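## Task

Lift the black key fob out of the drawer of the small wooden box and set it down directly on the table, touching nothing but the tabletop. Then push the drawer closed. The box must stay roughly in its current spot and orientation, and the other object must remain inside the drawer.

## Robot and tools

ROBOT. Two arms, left_arm and right_arm. Each base sits on a tilted plate, and both plates hang from one metal frame behind them. A plate and its half of the frame count as part of that arm for clearance warnings. Calibrated bases in the scene frame: left_arm (+0.048, +0.320, +0.317) m, quat_wxyz (+0.957, -0.123, +0.264, +0.004); right_arm (+0.034, -0.209, +0.317) m, quat_wxyz (+0.957, +0.118, +0.266, +0.011). Joint ranges in rad, base to gripper: waist -2.618..3.054, shoulder 0..3.142, elbow 0..3.142 (straight at 2.901), wrist pitch -1.571..1.571, wrist yaw -1.571..1.571, wrist roll -2.094..2.094.

FRAMES. Everything uses a single scene frame. The origin is at table-top height, halfway between the arms' nominal bases. +x points out over the table, +z points up, and left_arm is on the +y side. Arm names do not match image left and right. Each gripper's fingers point along its own +z and open and close along its own y. end_effector_position is the point between the finger pads, just under 1 cm behind the tips. Reported poses can be off by a few centimetres, more so at long reach.

ROW FORMAT. Every row holds 16 numbers, including when only one arm moves: left_arm x, y, z, qw, qx, qy, qz, opening, then the same eight for right_arm. x, y, z is an absolute target position in metres, and qw..qz is an absolute target orientation with w first. Both are in the scene frame. Opening runs from -1 (closed, 0 mm) to +1 (fully open, about 87 mm). Approximate finger gaps: 69 mm at +0.5, 43 at 0, 18 at -0.5. To hold an arm still or keep its tilt, repeat its whole pose from the last result before it was meant to stay, with the intended opening. To keep an orientation, resend the same quaternion; do not copy a drifted reading. Each control step limits the commanded orientation to 40 degrees from the measured one.

TOOLS.
execute_actions(actions, cameras): actions is a list holding at most one entry. An empty list only reports state and includes pictures. {"rows": [...], "steps": n} plays 1 to 15 rows, one per 1/30 s step. steps is at most 15 and defaults to 15, and the last row repeats. An action needs at least 5 steps, and its result is taken 5 steps before it ends. The call is refused, and nothing is sent, if any target lies more than 0.6 m from that arm's last reported position along any of its gripper axes. {"steps": n} without rows waits up to 300 steps, counted from the previous result, so reply time is included. Pictures come only with an empty list or when cameras asks for them.
move(target, speed, blend, blocking, cameras): target is one 16-number row or a list of up to 15 rows. It has no 0.6 m limit. Each gripper follows a straight line at up to speed m/s (0.002 to 2.9, default 0.25). Rotation is capped at twice that number in rad/s. speed can be one number or one per target. blend, in metres, rounds corners at intermediate targets. The default of 0 stops at each target. Paths are capped at 10 s and do not avoid obstacles or the other arm. Openings for the first target are sent at the start. Later openings are sent on arrival, once everything is at rest. With blocking=false the result arrives after about 0.5 s. cameras defaults to all.
wait(seconds 0..10, cameras): lets time pass and returns early if a move finishes.
stop(cameras): brakes the current move. Fast moves need room to brake, and the fingers keep moving.
zoom_image(camera, region=[x0,y0,x1,y1]): gives a closer view of that camera's latest image. The region is at most 504x504 pixels, with (0,0) at the top left.
Its result gives the next task.

RESULTS. Each arm's result gives end_effector_position, end_effector_quat_wxyz, Joint positions (the last value is the gripper, 0 closed to 1 open), Joint velocities ("within noise" means still), Joint torques (N m, positive means toward a larger joint value; joints 1 to 3 wrap at ±28), grip_measured on the command scale, and Hand target (the pose currently being driven toward). A move adds a "move:" line with the outcome: done (within 10 mm and 2 degrees), off_target, moving, held or fault. limits=paced means the pose was clipped, and limits=held means steps were withheld. Neither done nor off_target tells you whether the gripper is touching something. Use Time used, not the Scene clock, to track time. MOTOR HOT appears at 75 °C. At 90 °C an OVER-TEMPERATURE FAULT folds that arm, which then stays idle, and at 100 °C the arm collapses.

CAMERAS. cam_high, cam_low, cam_left_wrist and cam_right_wrist each give 672x504 images. The prompt provides calibration (K, distortion, T_world_to_cam). Fixed cameras may have shifted by up to about 2.3 degrees and 9 mm. A wrist camera image can lag slightly while its arm moves.

GRIPPING. Note grip_measured at first contact, then command about 0.04 below it for a full grip, or less for a gentler one. Each pad pushes with roughly 20 N at most. Fast closing squeezes harder. Readings can be off by about 1 mm.

TIPS AND HAZARDS. Gravity and friction can leave the gripper low, short or tilted. Check its pose after each move and correct the tilt. Small moves may not happen, or may go sideways. Keep paths away from an arm's own base, because that can flip the shoulder. Avoid dropping things, letting go of moving objects, fast impacts and hard pressing, which gets harder with speed and with targets set past the contact. Never let the grippers or arms push on each other or close on the other arm's fingers. Nothing may end up off the table. A clearance check may hold commands that bring one gripper near the other arm. Stretched or blocked arms heat up, even during thinking time. Objects may occasionally get nudged.

Each tool is called as name(argument=value, ...) on one line, values as JSON.

## Session

execute_actions(actions=[], cameras=["all"])

Scene clock: 0.00 s of 6000.00 s.
left_arm: end_effector_position=(+0.0997, +0.1270, +0.2928) grip_measured=+1.000 end_effector_quat_wxyz=(-0.035, +0.687, +0.534, -0.491) | right_arm: end_effector_position=(+0.4544, -0.2631, +0.1802) grip_measured=+1.000 end_effector_quat_wxyz=(+0.210, +0.029, +0.971, -0.113)
Joint positions: left_arm=[-0.98 1.553 0.577 -0.527 0.448 0.878 1] | right_arm=[0.037 1.58 0.906 0.109 0.457 -0.116 1]
Joint velocities: within noise
Joint torques (N m): no reading
Motor temperatures (°C): left_arm=[26 35 37 31 25 28 24] | right_arm=[25 31 31 31 29 29 29]
Heat: left arm: 37 °C; right arm: 31 °C.
Hand target: left_arm +0.1017, +0.1257, +0.2933; -0.031, +0.687, +0.534, -0.491 | right_arm +0.4616, -0.2645, +0.1866; +0.222, +0.034, +0.968, -0.113

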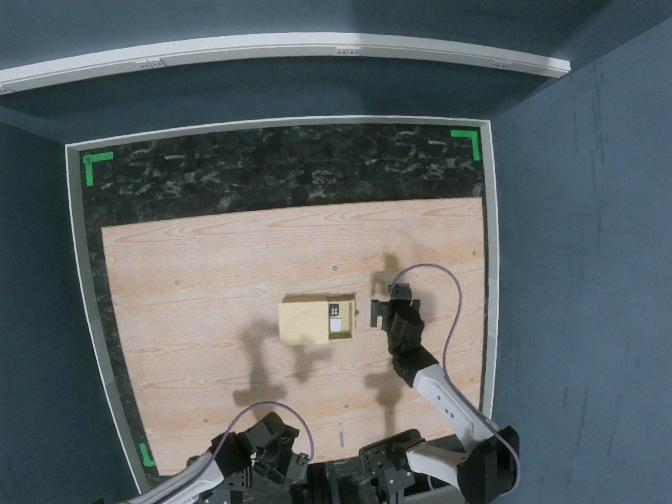

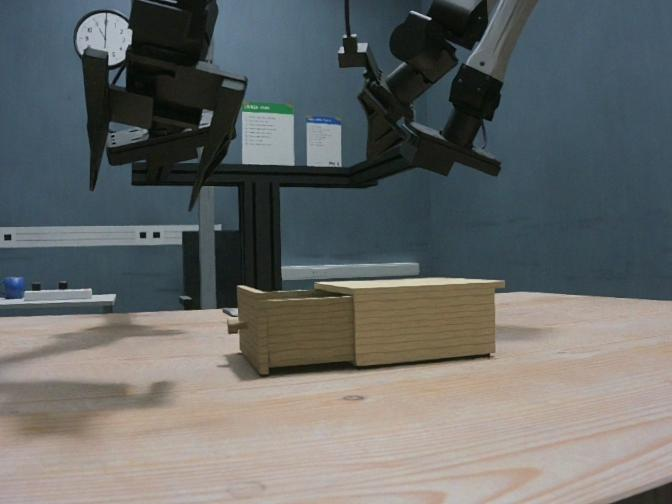

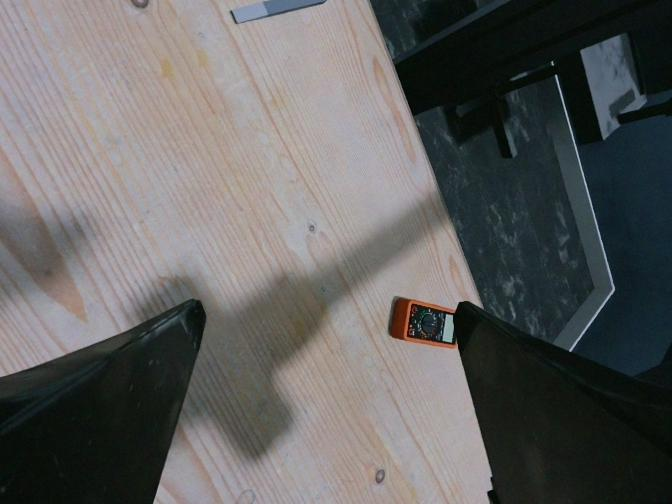

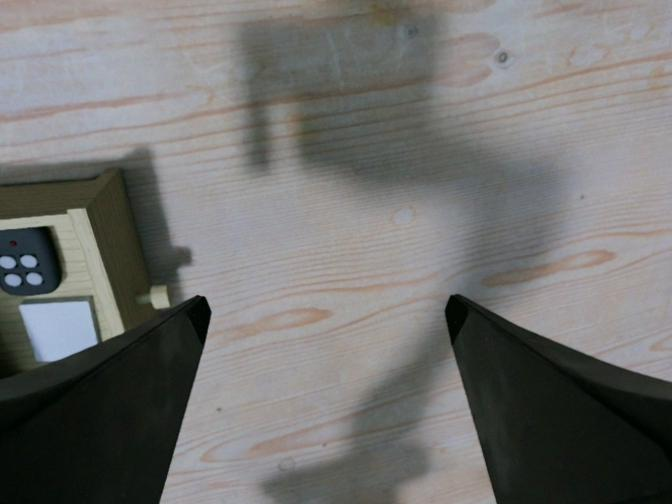

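zoom_image(camera="cam_high", region=[260, 270, 400, 375])

zoom_image(camera="cam_right_wrist", region=[0, 150, 250, 400])

zoom_image(camera="cam_low", region=[200, 260, 520, 400])

Scaled by 3.600 from the camera's 672x504 image, which has a finer 960x720 frame.

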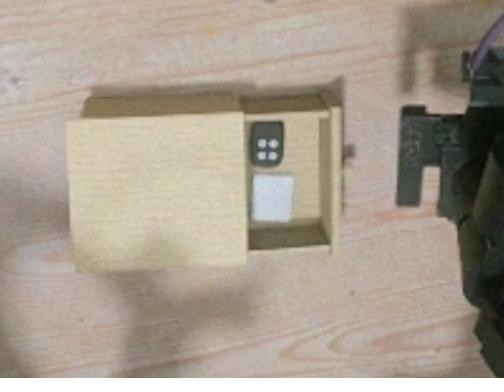

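Scaled by 2.016 from the camera's 672x504 image, which has a finer 960x720 frame.

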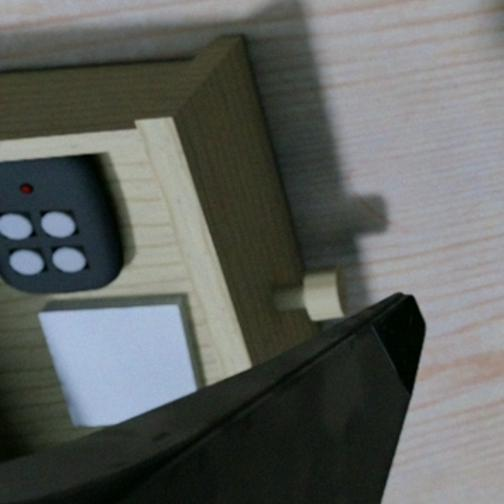

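Scaled by 1.575 from the camera's 672x504 image, which has a finer 960x720 frame.

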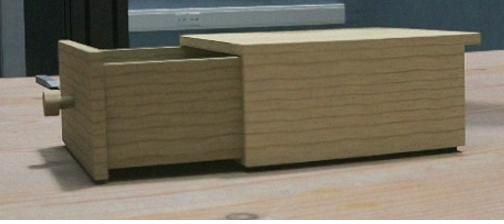

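move(target=[0.0997, 0.1270, 0.2928, -0.035, 0.687, 0.534, -0.491, 1, 0.432, -0.115, 0.150, 0, 0.0218, 0.9998, 0, 0.3], speed=0.35)

Scene clock: 6.67 s of 6000.00 s.
left_arm: end_effector_position=(+0.0997, +0.1270, +0.2928) grip_measured=+1.000 end_effector_quat_wxyz=(-0.035, +0.687, +0.534, -0.491) | right_arm: end_effector_position=(+0.4303, -0.1215, +0.1522) grip_measured=+0.300 end_effector_quat_wxyz=(+0.003, +0.020, +1.000, -0.005)
Joint positions: left_arm=[-0.98 1.553 0.577 -0.527 0.448 0.878 1] | right_arm=[0.276 1.952 1.392 -0.536 0.381 0.248 0.65]
Joint velocities: within noise
Joint torques (N m): left_arm=[-3.17 -4.1 3.74 0.42 0.54 0.17] | right_arm=[5.2 -7.38 7.32 0.13 -0.05 -0.01]
Motor temperatures (°C): left_arm=[26 36 38 31 25 28 24] | right_arm=[25 32 32 31 29 29 29]
Heat: left arm: 38 °C; right arm: 32 °C.
Hand target: left_arm +0.0997, +0.1270, +0.2927; -0.035, +0.687, +0.534, -0.491 | right_arm +0.4319, -0.1151, +0.1500; +0.000, +0.022, +1.000, +0.000
Off the commanded pose: left_arm 0.000 m, 0 deg | right_arm 0.007 m, 1 deg.
Kept back: nothing.
move: done
camera_calibration:
cam_right_wrist: T_world_to_cam=[[-0.0196133, -0.999769, 0.00883678, -0.116203], [-0.642621, 0.0193769, 0.765939, 0.181978], [-0.765933, 0.00934392, -0.642852, 0.56502], [0, 0, 0, 1]] pos_world=[0.547431, -0.124981, 0.224868]

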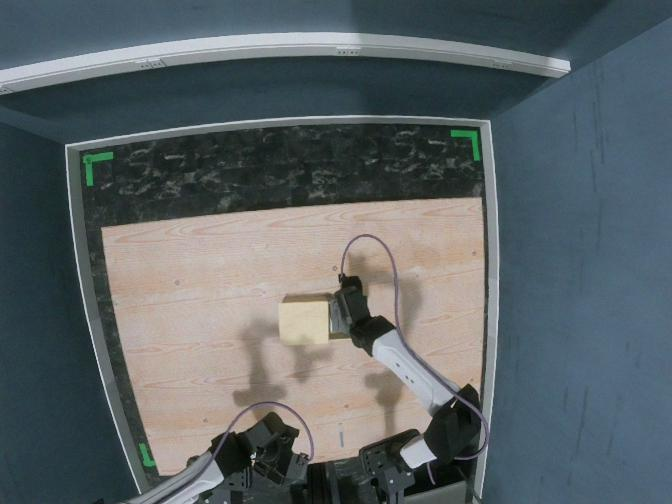

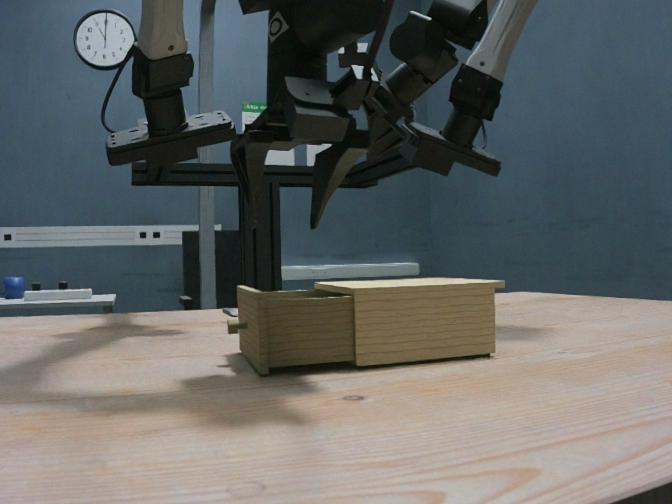

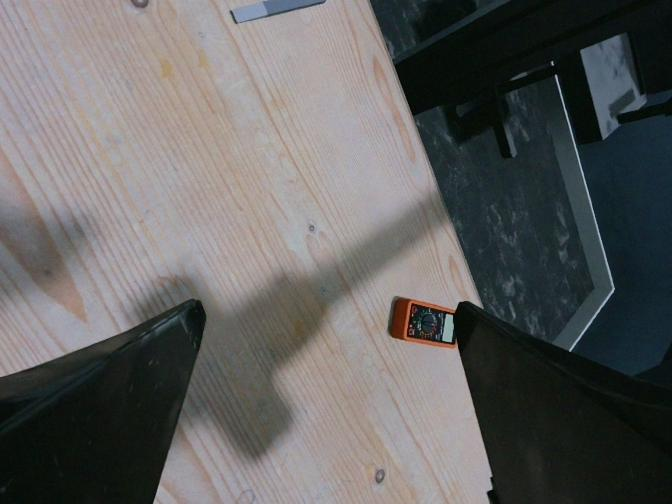

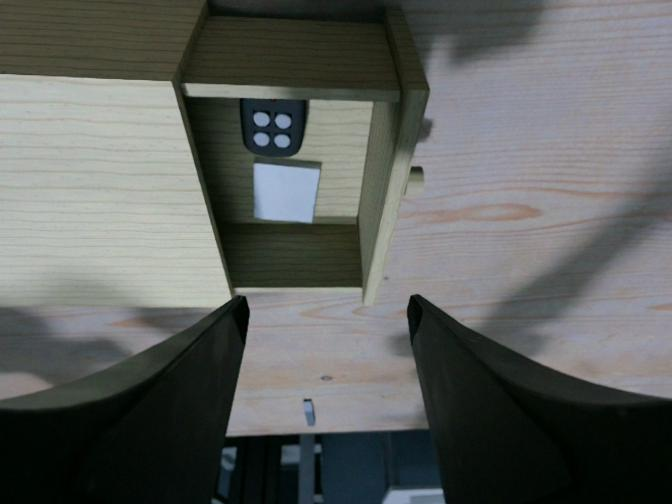

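zoom_image(camera="cam_right_wrist", region=[170, 60, 450, 340])

zoom_image(camera="cam_low", region=[200, 100, 400, 260])

Scaled by 1.800 from the camera's 672x504 image, which has a finer 960x720 frame.

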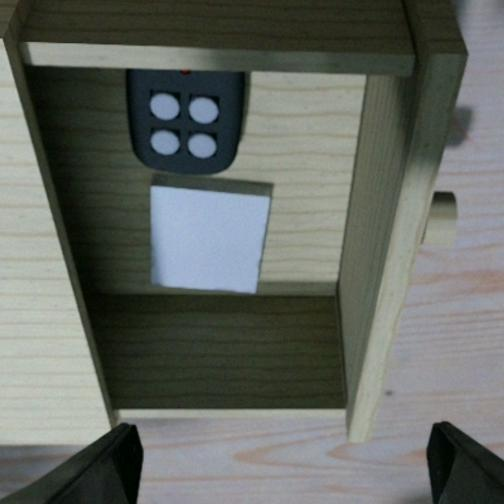

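Scaled by 2.520 from the camera's 672x504 image, which has a finer 960x720 frame.

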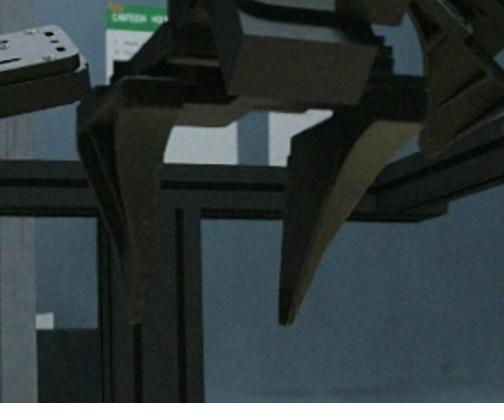

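move(target=[[0.0997, 0.1270, 0.2928, -0.035, 0.687, 0.534, -0.491, 1, 0.400, -0.131, 0.130, 0, 0.0218, 0.9998, 0, -1], [0.0997, 0.1270, 0.2928, -0.035, 0.687, 0.534, -0.491, 1, 0.400, -0.131, 0.062, 0, 0.0218, 0.9998, 0, -1]], speed=[0.15, 0.12], blend=[0.02, 0])

zoom_image(camera="cam_right_wrist", region=[120, 0, 504, 340])

zoom_image(camera="cam_low", region=[200, 160, 400, 400])

Scene clock: 12.30 s of 6000.00 s.
left_arm: end_effector_position=(+0.0997, +0.1270, +0.2928) grip_measured=+1.000 end_effector_quat_wxyz=(-0.035, +0.687, +0.534, -0.491) | right_arm: end_effector_position=(+0.3940, -0.1306, +0.0682) grip_measured=-0.973 end_effector_quat_wxyz=(-0.007, +0.019, +1.000, -0.003)
Joint positions: left_arm=[-0.98 1.553 0.577 -0.527 0.448 0.878 1] | right_arm=[0.192 2.118 1.265 -0.235 0.335 0.173 0.013]
Joint velocities: within noise
Joint torques (N m): left_arm=[-3.21 -4.08 3.79 0.42 0.53 0.18] | right_arm=[3.45 -7.32 4.92 0.36 -0.01 -0.21]
Motor temperatures (°C): left_arm=[26 36 38 31 25 28 24] | right_arm=[26 33 32 31 28 29 29]
Heat: left arm: 38 °C; right arm: 33 °C.
Hand target: left_arm +0.0997, +0.1270, +0.2927; -0.035, +0.687, +0.534, -0.491 | right_arm +0.4000, -0.1311, +0.0623; +0.000, +0.022, +1.000, +0.000
Off the commanded pose: left_arm 0.000 m, 0 deg | right_arm 0.009 m, 1 deg.
Kept back: nothing.
move: done
camera_calibration:
cam_right_wrist: T_world_to_cam=[[-0.0170726, -0.999844, 0.00457168, -0.125945], [-0.627287, 0.0142714, 0.778657, 0.215648], [-0.778601, 0.0104259, -0.627433, 0.48738], [0, 0, 0, 1]] pos_world=[0.512598, -0.134085, 0.138458]

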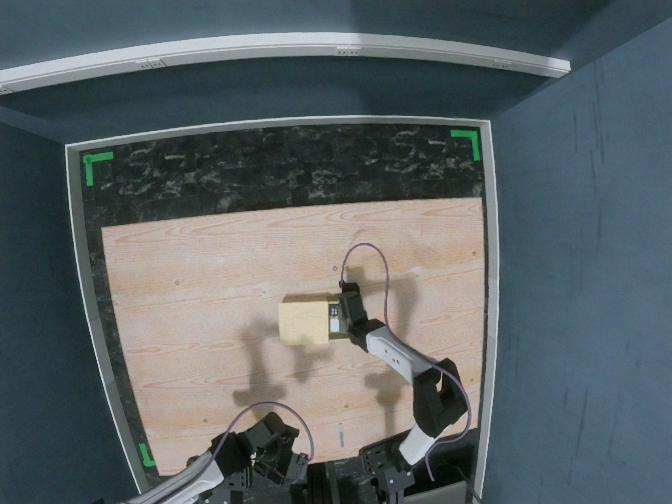

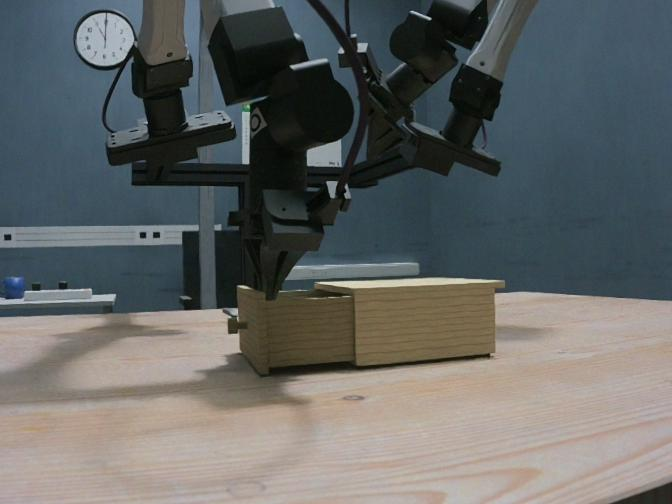

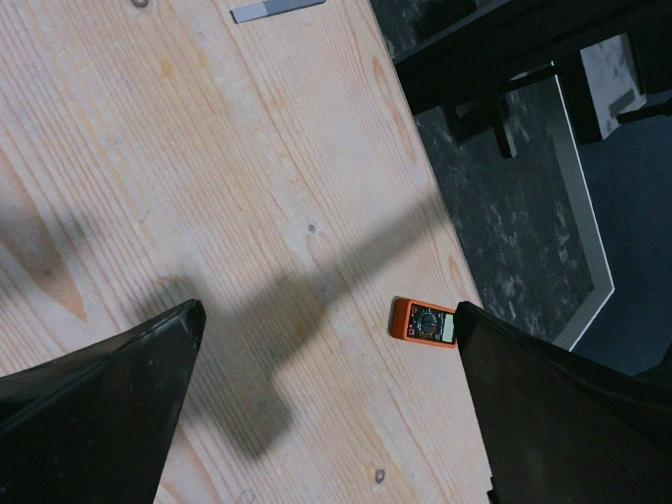

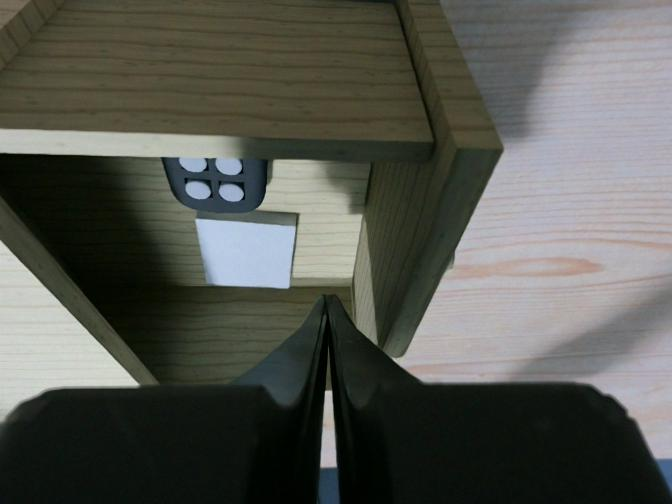

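Scaled by 1.312 from the camera's 672x504 image, which has a finer 960x720 frame.

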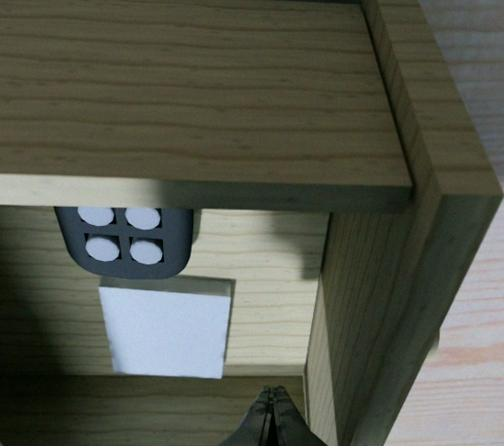

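Scaled by 2.100 from the camera's 672x504 image, which has a finer 960x720 frame.

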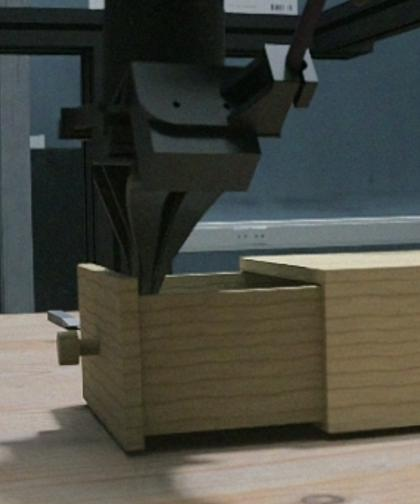

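move(target=[0.0997, 0.1270, 0.2928, -0.035, 0.687, 0.534, -0.491, 1, 0.400, -0.172, 0.062, 0, 0.0218, 0.9998, 0, -1], speed=0.08)

zoom_image(camera="cam_high", region=[260, 270, 400, 375])

zoom_image(camera="cam_low", region=[180, 200, 520, 400])

Scene clock: 13.60 s of 6000.00 s.
left_arm: end_effector_position=(+0.0997, +0.1270, +0.2928) grip_measured=+1.000 end_effector_quat_wxyz=(-0.035, +0.687, +0.534, -0.491) | right_arm: end_effector_position=(+0.3917, -0.1497, +0.0577) grip_measured=-0.973 end_effector_quat_wxyz=(-0.014, +0.021, +0.999, +0.027)
Joint positions: left_arm=[-0.98 1.553 0.577 -0.527 0.448 0.878 1] | right_arm=[0.112 2.118 1.249 -0.206 0.236 0.106 0.013]
Joint velocities: within noise
Joint torques (N m): left_arm=[-3.19 -4.08 3.78 0.43 0.53 0.17] | right_arm=[1.2 -11.18 2.18 0.23 0.39 -0.45]
Motor temperatures (°C): left_arm=[26 36 38 31 25 28 24] | right_arm=[26 33 32 31 28 29 29]
Heat: left arm: 38 °C; right arm: 33 °C.
Hand target: left_arm +0.0997, +0.1270, +0.2927; -0.035, +0.687, +0.534, -0.491 | right_arm +0.3996, -0.1716, +0.0621; -0.001, +0.022, +1.000, +0.000
Off the commanded pose: left_arm 0.000 m, 0 deg | right_arm 0.024 m, 3 deg.
Kept back: nothing.
move: off_target (right_arm)
camera_calibration:
cam_right_wrist: T_world_to_cam=[[-0.0231104, -0.998212, -0.0551175, -0.139037], [-0.616727, -0.0291568, 0.786637, 0.211531], [-0.786838, 0.052172, -0.614951, 0.487959], [0, 0, 0, 1]] pos_world=[0.511188, -0.158079, 0.126009]

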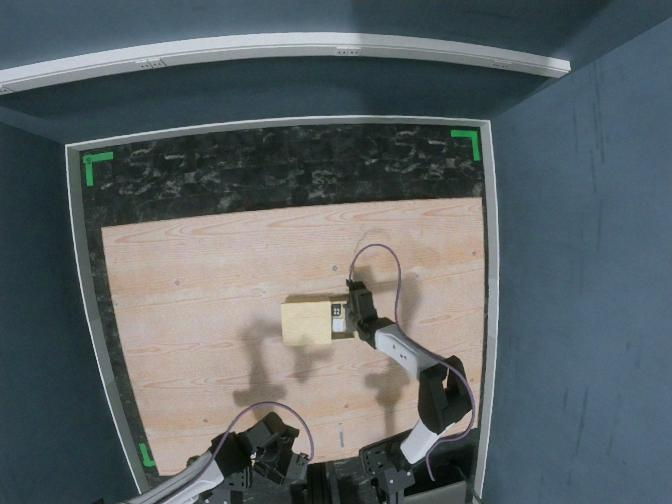

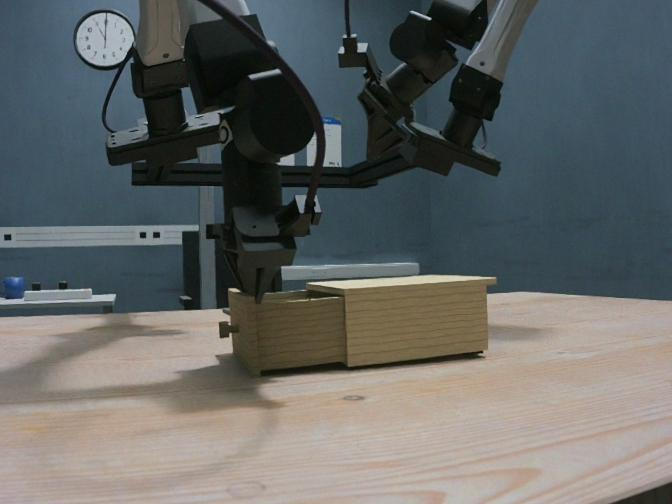

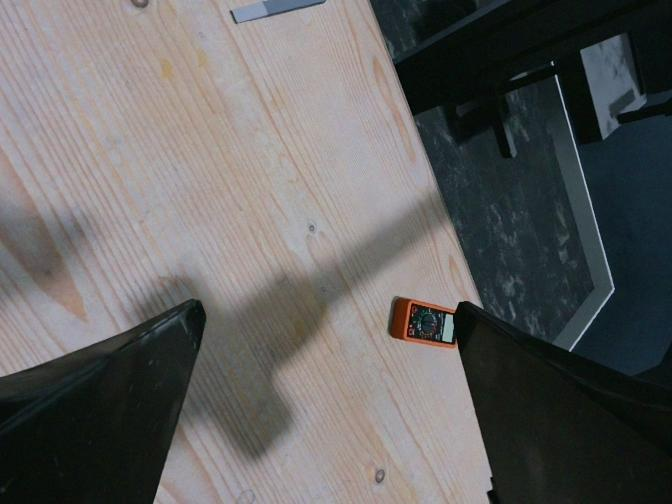

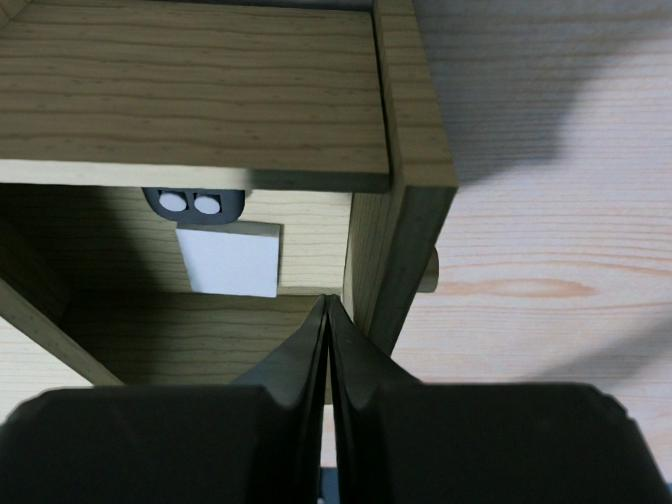

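Scaled by 3.600 from the camera's 672x504 image, which has a finer 960x720 frame.

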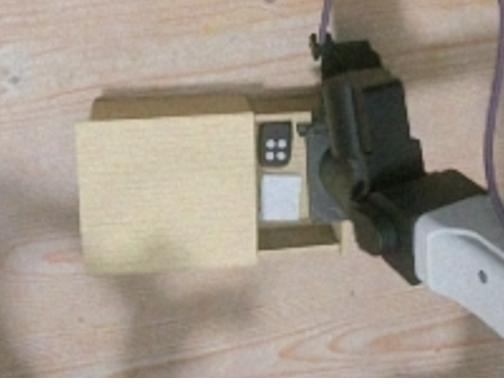

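Scaled by 1.482 from the camera's 672x504 image, which has a finer 960x720 frame.

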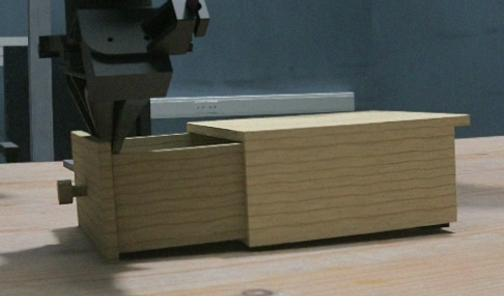

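zoom_image(camera="cam_low", region=[200, 190, 330, 320])

zoom_image(camera="cam_right_wrist", region=[100, 170, 480, 504])

Scaled by 3.877 from the camera's 672x504 image, which has a finer 960x720 frame.

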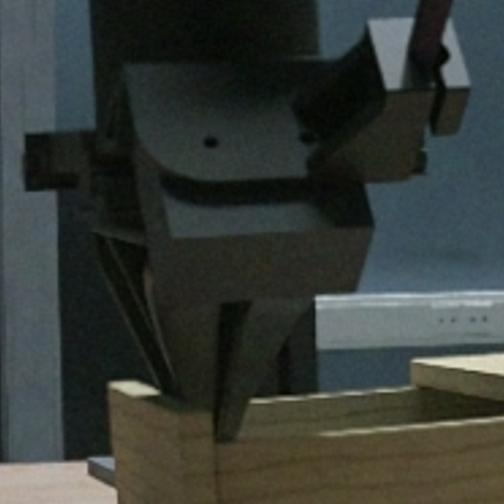

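Scaled by 1.326 from the camera's 672x504 image, which has a finer 960x720 frame.

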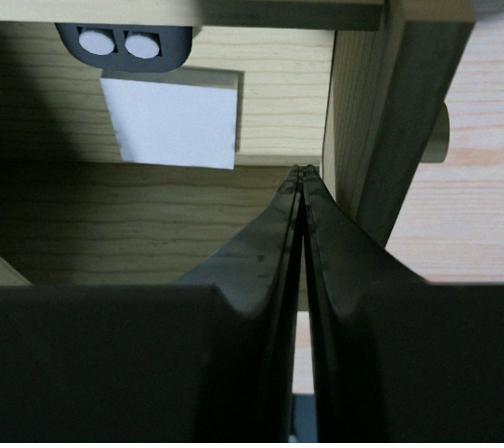

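move(target=[[0.0997, 0.1270, 0.2928, -0.035, 0.687, 0.534, -0.491, 1, 0.400, -0.132, 0.070, 0, 0.0218, 0.9998, 0, -1], [0.0997, 0.1270, 0.2928, -0.035, 0.687, 0.534, -0.491, 1, 0.425, -0.125, 0.140, 0, 0.0218, 0.9998, 0, -1]], speed=[0.12, 0.25], blend=[0.01, 0])

zoom_image(camera="cam_right_wrist", region=[150, 20, 450, 320])

zoom_image(camera="cam_high", region=[260, 270, 400, 375])

zoom_image(camera="cam_low", region=[180, 100, 520, 400])

Scene clock: 22.47 s of 6000.00 s.
left_arm: end_effector_position=(+0.0997, +0.1270, +0.2928) grip_measured=+1.000 end_effector_quat_wxyz=(-0.035, +0.687, +0.534, -0.491) | right_arm: end_effector_position=(+0.4144, -0.1255, +0.1283) grip_measured=-0.973 end_effector_quat_wxyz=(-0.016, +0.016, +1.000, +0.001)
Joint positions: left_arm=[-0.98 1.553 0.577 -0.527 0.448 0.878 1] | right_arm=[0.243 1.995 1.354 -0.48 0.347 0.221 0.013]
Joint velocities: within noise
Joint torques (N m): left_arm=[-3.19 -4.07 3.79 0.42 0.53 0.19] | right_arm=[5.39 -11.34 5.22 0.09 0.16 -0.06]
Motor temperatures (°C): left_arm=[26 37 38 30 25 28 24] | right_arm=[26 35 32 31 28 29 29]
Heat: left arm: 38 °C; right arm: 35 °C.
Hand target: left_arm +0.0997, +0.1270, +0.2927; -0.035, +0.687, +0.534, -0.491 | right_arm +0.4248, -0.1250, +0.1399; +0.000, +0.022, +1.000, +0.000
Off the commanded pose: left_arm 0.000 m, 0 deg | right_arm 0.016 m, 2 deg.
Kept back: nothing.
move: off_target (right_arm)
camera_calibration:
cam_right_wrist: T_world_to_cam=[[-0.0107801, -0.999937, -0.00321425, -0.122401], [-0.612759, 0.00406576, 0.790259, 0.172732], [-0.790196, 0.0104886, -0.612765, 0.543838], [0, 0, 0, 1]] pos_world=[0.534262, -0.1288, 0.196349]

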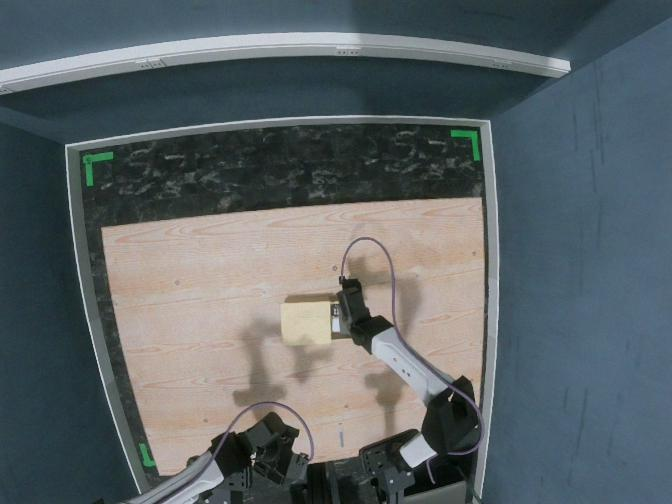

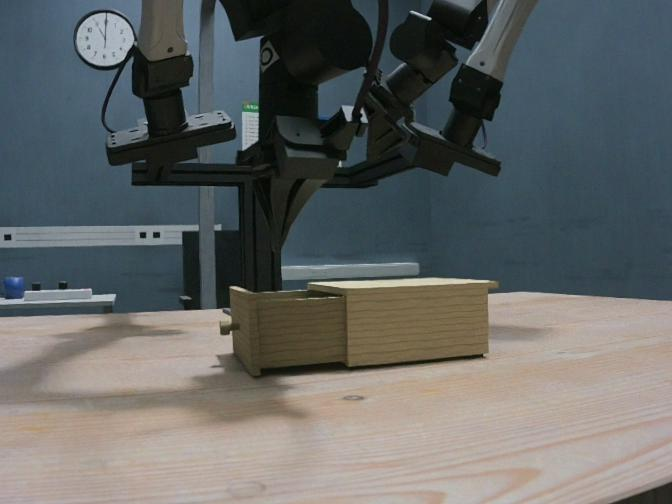

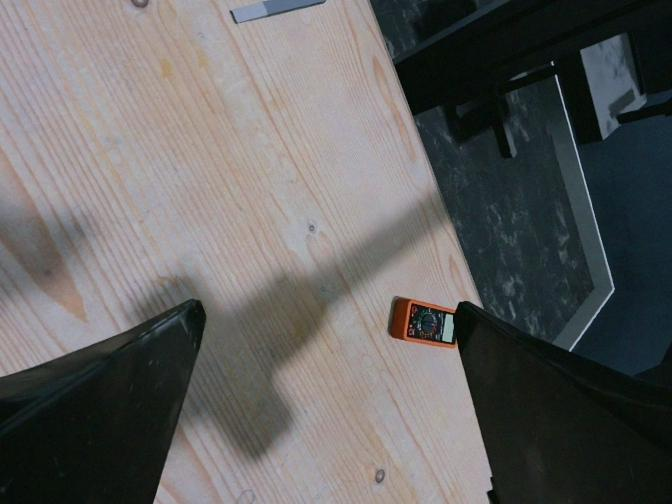

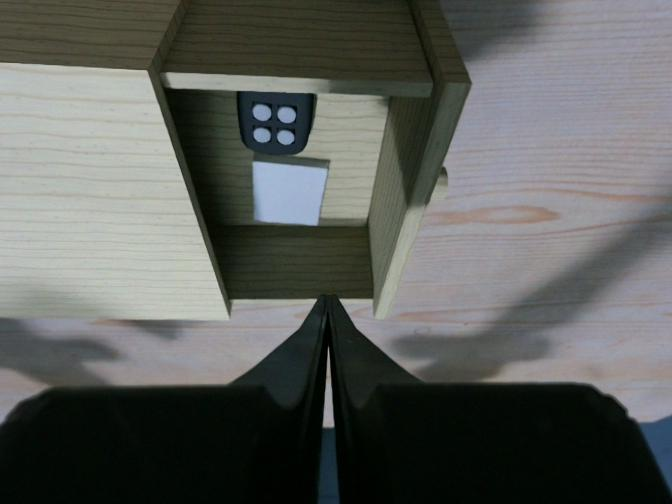

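Scaled by 1.680 from the camera's 672x504 image, which has a finer 960x720 frame.

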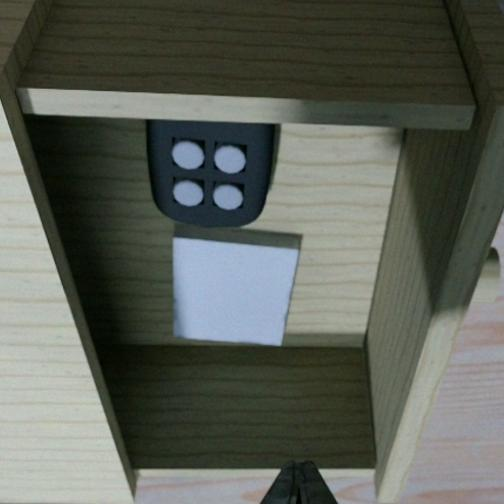

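Scaled by 3.600 from the camera's 672x504 image, which has a finer 960x720 frame.

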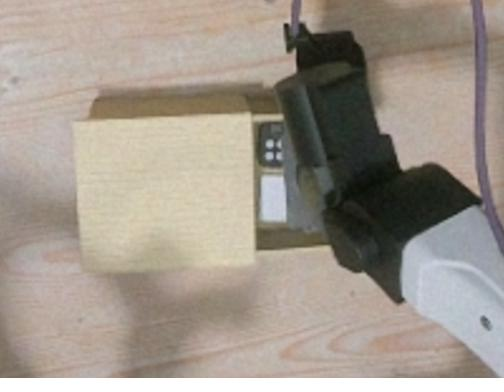

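Scaled by 1.482 from the camera's 672x504 image, which has a finer 960x720 frame.

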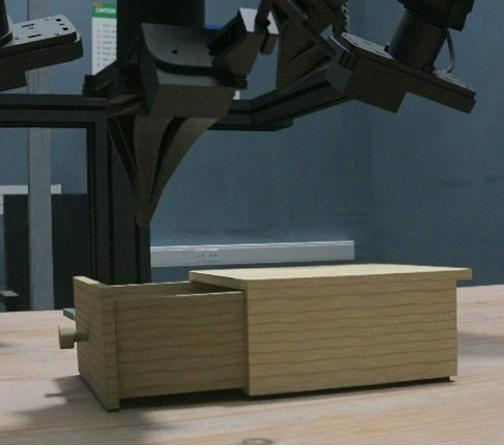

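zoom_image(camera="cam_low", region=[230, 150, 360, 280])

Scaled by 3.877 from the camera's 672x504 image, which has a finer 960x720 frame.

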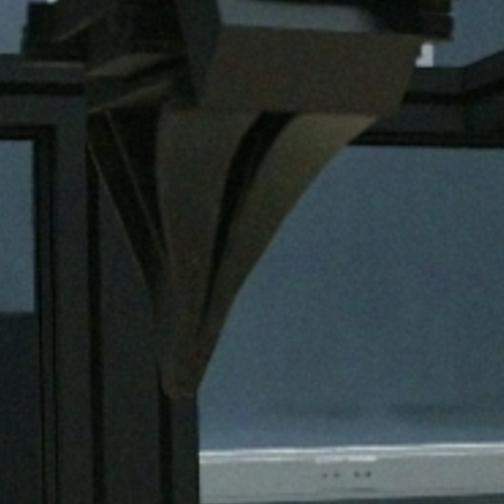

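move(target=[0.0997, 0.1270, 0.2928, -0.035, 0.687, 0.534, -0.491, 1, 0.431, -0.0945, 0.075, 0.008, 0.0436, 0.999, 0, -1], speed=0.2, cameras=["cam_right_wrist", "cam_low"])

zoom_image(camera="cam_right_wrist", region=[120, 80, 460, 400])

Scene clock: 26.93 s of 6000.00 s.
left_arm: end_effector_position=(+0.0997, +0.1270, +0.2928) grip_measured=+1.000 end_effector_quat_wxyz=(-0.035, +0.687, +0.534, -0.491) | right_arm: end_effector_position=(+0.4235, -0.1020, +0.0770) grip_measured=-0.973 end_effector_quat_wxyz=(-0.005, +0.040, +0.999, +0.000)
Joint positions: left_arm=[-0.98 1.553 0.577 -0.527 0.448 0.878 1] | right_arm=[0.247 2.177 1.442 -0.366 0.354 0.266 0.013]
Joint velocities: within noise
Joint torques (N m): left_arm=[-3.22 -4.1 3.78 0.42 0.53 0.17] | right_arm=[6.39 -8.12 5.85 0.37 0.16 0]
Motor temperatures (°C): left_arm=[27 37 39 30 25 28 24] | right_arm=[26 35 32 31 28 29 29]
Heat: left arm: 39 °C; right arm: 35 °C.
Hand target: left_arm +0.0997, +0.1270, +0.2927; -0.035, +0.687, +0.534, -0.491 | right_arm +0.4309, -0.0946, +0.0753; +0.008, +0.044, +0.999, +0.000
Off the commanded pose: left_arm 0.000 m, 0 deg | right_arm 0.011 m, 2 deg.
Kept back: nothing.
move: off_target (right_arm)
camera_calibration:
cam_right_wrist: T_world_to_cam=[[-0.0599636, -0.998199, -0.00182079, -0.0780592], [-0.629075, 0.0363733, 0.776493, 0.229935], [-0.775028, 0.0477067, -0.630123, 0.518054], [0, 0, 0, 1]] pos_world=[0.541472, -0.110997, 0.147753]
Images, in order (width x height): cam_low 672x504, cam_right_wrist 672x504.

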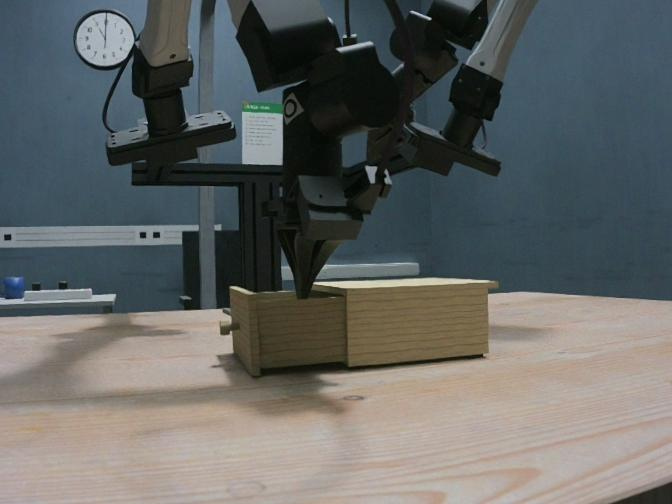

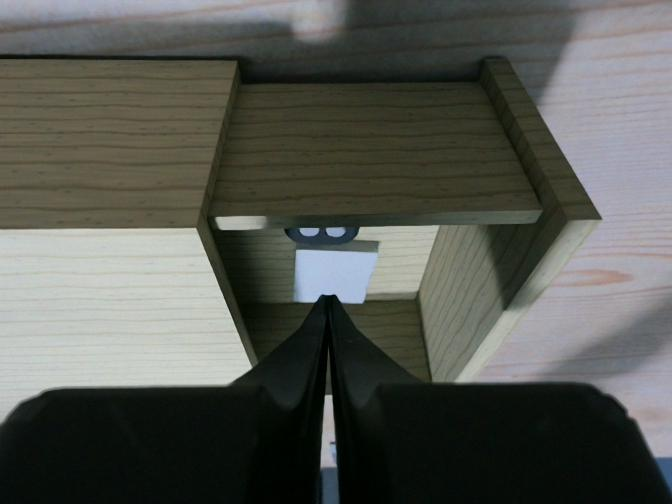

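Scaled by 1.482 from the camera's 672x504 image, which has a finer 960x720 frame.

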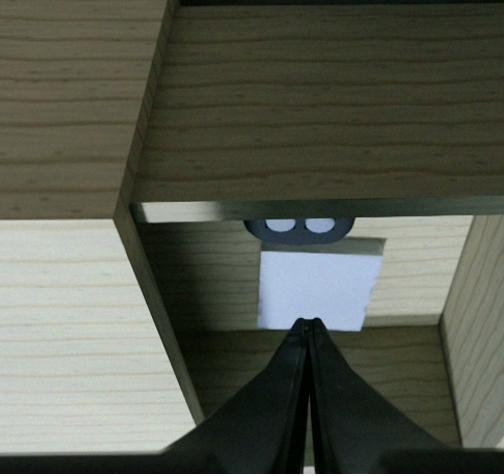

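move(target=[[0.0997, 0.1270, 0.2928, -0.035, 0.687, 0.534, -0.491, 1, 0.431, -0.0955, 0.027, 0.008, 0.0436, 0.999, 0, -1], [0.0997, 0.1270, 0.2928, -0.035, 0.687, 0.534, -0.491, 1, 0.431, -0.126, 0.026, 0.008, 0.0436, 0.999, 0, -1]], speed=[0.08, 0.05])

zoom_image(camera="cam_right_wrist", region=[120, 80, 460, 400])

zoom_image(camera="cam_high", region=[260, 270, 400, 375])

Scene clock: 28.90 s of 6000.00 s.
left_arm: end_effector_position=(+0.0997, +0.1270, +0.2928) grip_measured=+1.000 end_effector_quat_wxyz=(-0.035, +0.687, +0.534, -0.491) | right_arm: end_effector_position=(+0.4209, -0.0962, +0.0398) grip_measured=-0.973 end_effector_quat_wxyz=(-0.017, +0.031, +0.999, +0.038)
Joint positions: left_arm=[-0.98 1.553 0.577 -0.527 0.448 0.878 1] | right_arm=[0.202 2.288 1.498 -0.307 0.255 0.208 0.013]
Joint velocities: within noise
Joint torques (N m): left_arm=[-3.19 -4.07 3.77 0.42 0.53 0.18] | right_arm=[0.72 -9.2 2.06 0.79 0.62 -0.4]
Motor temperatures (°C): left_arm=[27 37 39 30 25 28 24] | right_arm=[26 36 32 31 28 29 29]
Heat: left arm: 39 °C; right arm: 36 °C.
Hand target: left_arm +0.0997, +0.1270, +0.2927; -0.035, +0.687, +0.534, -0.491 | right_arm +0.4297, -0.1261, +0.0281; +0.005, +0.044, +0.999, -0.001
Off the commanded pose: left_arm 0.000 m, 0 deg | right_arm 0.034 m, 5 deg.
Kept back: nothing.
move: off_target (right_arm)
camera_calibration:
cam_right_wrist: T_world_to_cam=[[-0.0424818, -0.996145, -0.0767436, -0.0766629], [-0.612493, -0.0347195, 0.789713, 0.242727], [-0.789334, 0.0805533, -0.608657, 0.500676], [0, 0, 0, 1]] pos_world=[0.540612, -0.108271, 0.107172]

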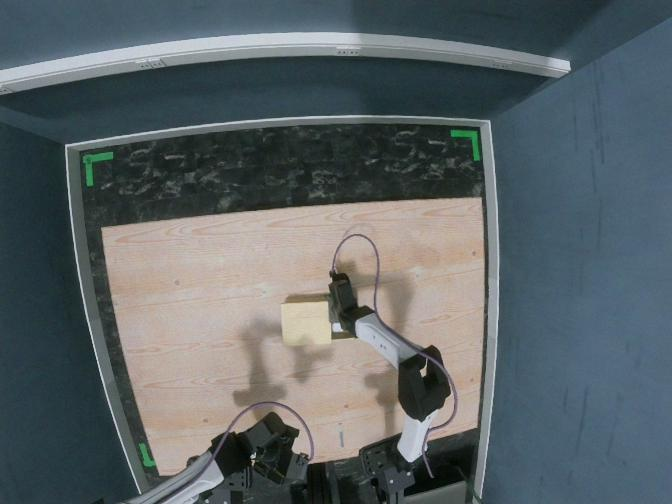

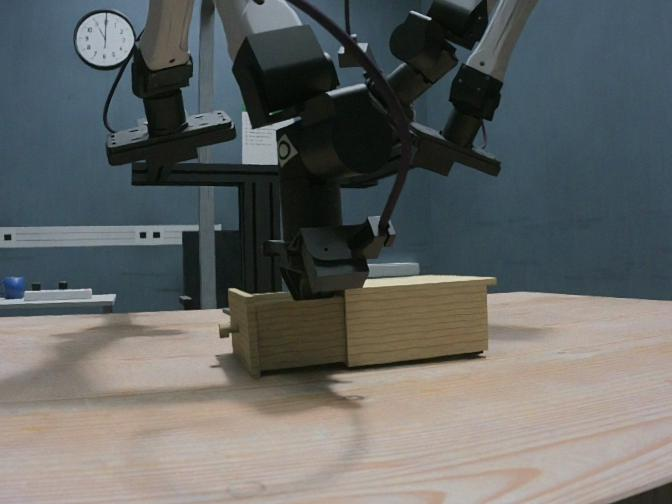

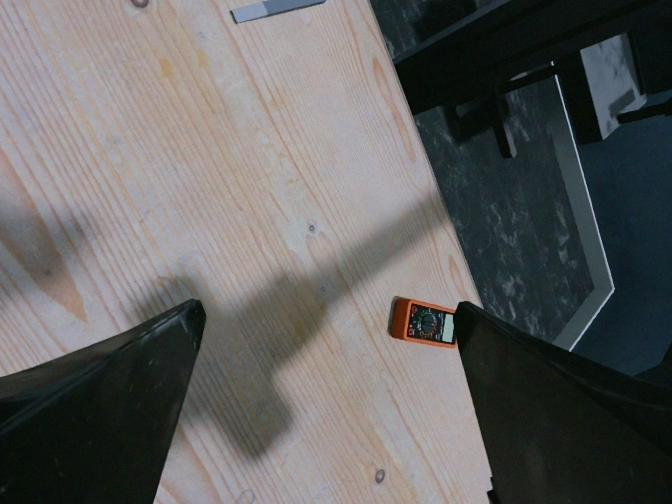

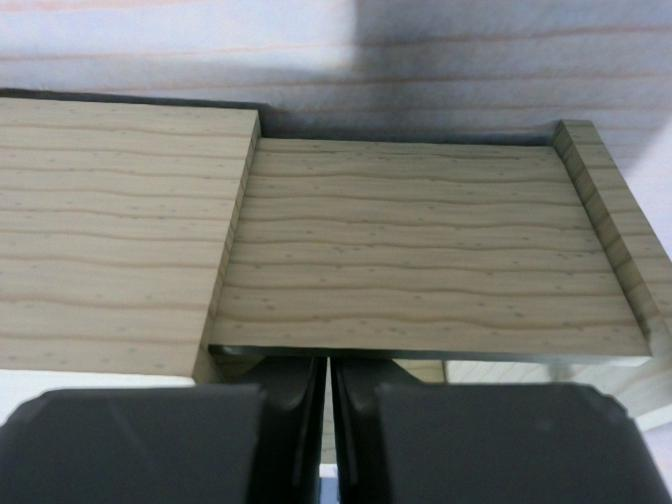

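Scaled by 1.482 from the camera's 672x504 image, which has a finer 960x720 frame.

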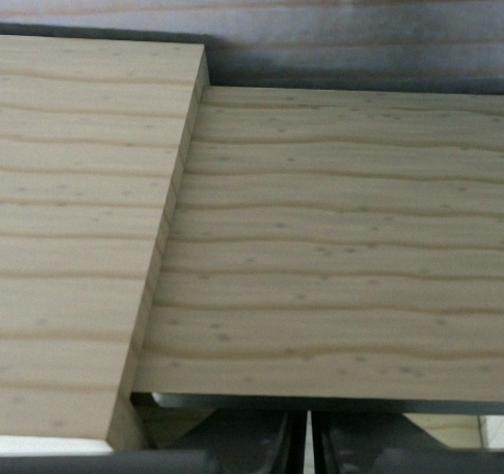

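Scaled by 3.600 from the camera's 672x504 image, which has a finer 960x720 frame.

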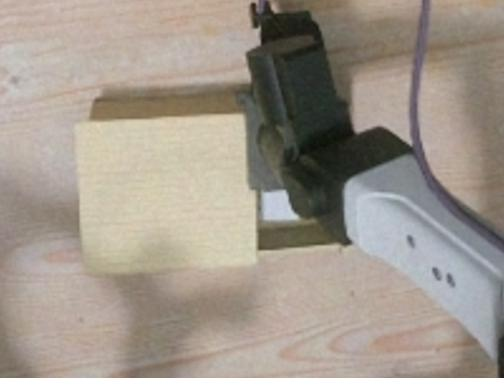

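move(target=[0.0997, 0.1270, 0.2928, -0.035, 0.687, 0.534, -0.491, 1, 0.428, -0.132, 0.037, 0.008, 0.0436, 0.999, 0, -1], speed=0.05, cameras=["cam_right_wrist", "cam_low", "cam_high"])

zoom_image(camera="cam_high", region=[260, 270, 400, 375])

Scene clock: 29.87 s of 6000.00 s.
left_arm: end_effector_position=(+0.0997, +0.1270, +0.2928) grip_measured=+1.000 end_effector_quat_wxyz=(-0.035, +0.687, +0.534, -0.491) | right_arm: end_effector_position=(+0.4204, -0.0971, +0.0404) grip_measured=-0.973 end_effector_quat_wxyz=(-0.007, +0.037, +0.998, +0.046)
Joint positions: left_arm=[-0.98 1.553 0.577 -0.527 0.448 0.878 1] | right_arm=[0.195 2.268 1.456 -0.26 0.239 0.206 0.013]
Joint velocities: within noise
Joint torques (N m): left_arm=[-3.19 -4.07 3.79 0.43 0.53 0.18] | right_arm=[0.88 -10.85 1.92 0.37 0.74 -0.48]
Motor temperatures (°C): left_arm=[27 37 39 30 25 28 24] | right_arm=[26 36 32 31 28 29 29]
Heat: left arm: 39 °C; right arm: 36 °C.
Hand target: left_arm +0.0997, +0.1270, +0.2927; -0.035, +0.687, +0.534, -0.491 | right_arm +0.4269, -0.1313, +0.0378; +0.005, +0.044, +0.999, +0.000
Off the commanded pose: left_arm 0.000 m, 0 deg | right_arm 0.036 m, 6 deg.
Kept back: nothing.
move: off_target (right_arm)
camera_calibration:
cam_right_wrist: T_world_to_cam=[[-0.053285, -0.994181, -0.0936237, -0.0720608], [-0.628589, -0.0394563, 0.776737, 0.248749], [-0.775911, 0.100239, -0.622828, 0.49753], [0, 0, 0, 1]] pos_world=[0.538559, -0.111699, 0.109917]
Images, in order (width x height): cam_high 672x504, cam_low 672x504, cam_right_wrist 672x504.

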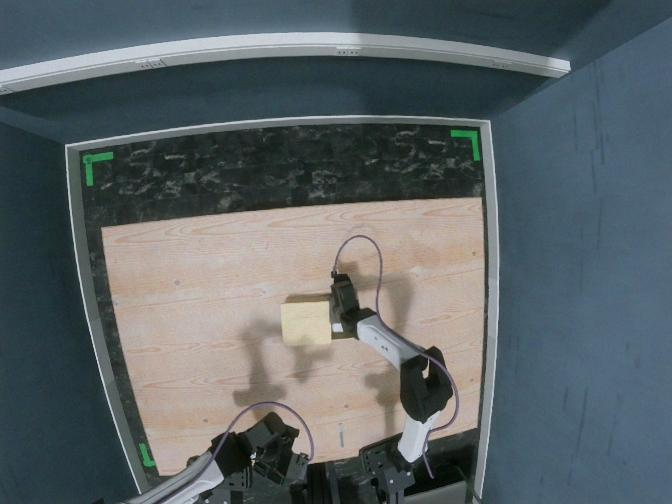

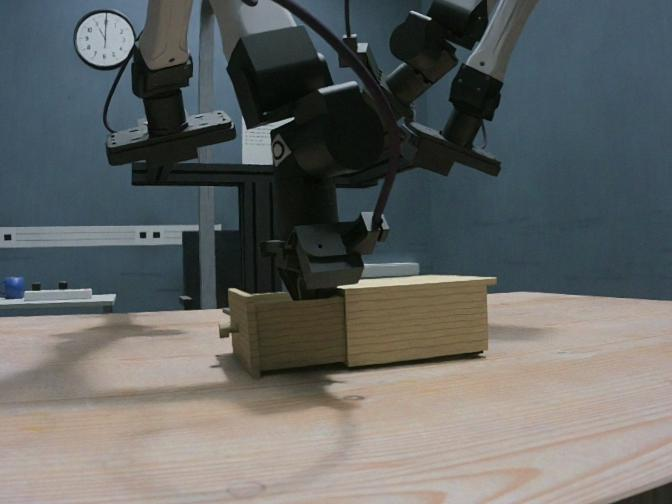

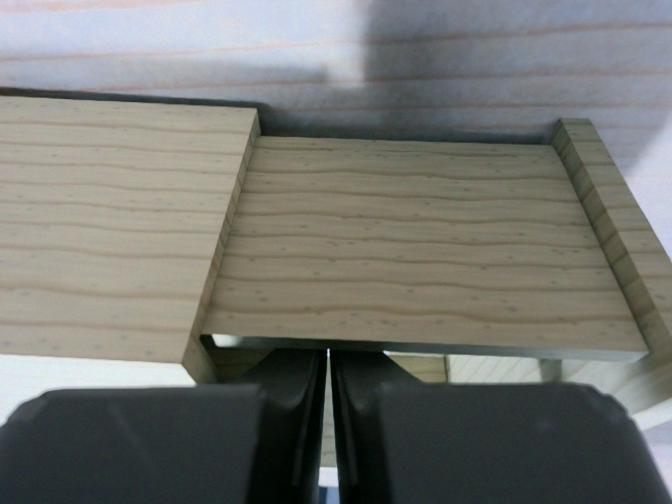

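Scaled by 3.600 from the camera's 672x504 image, which has a finer 960x720 frame.

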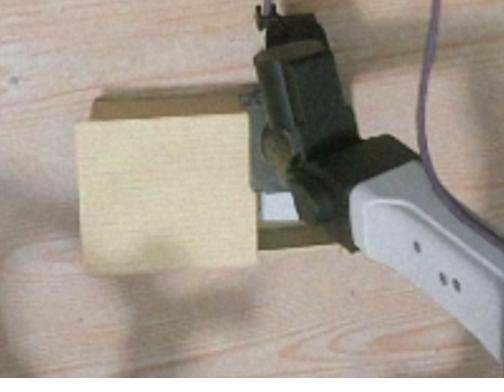

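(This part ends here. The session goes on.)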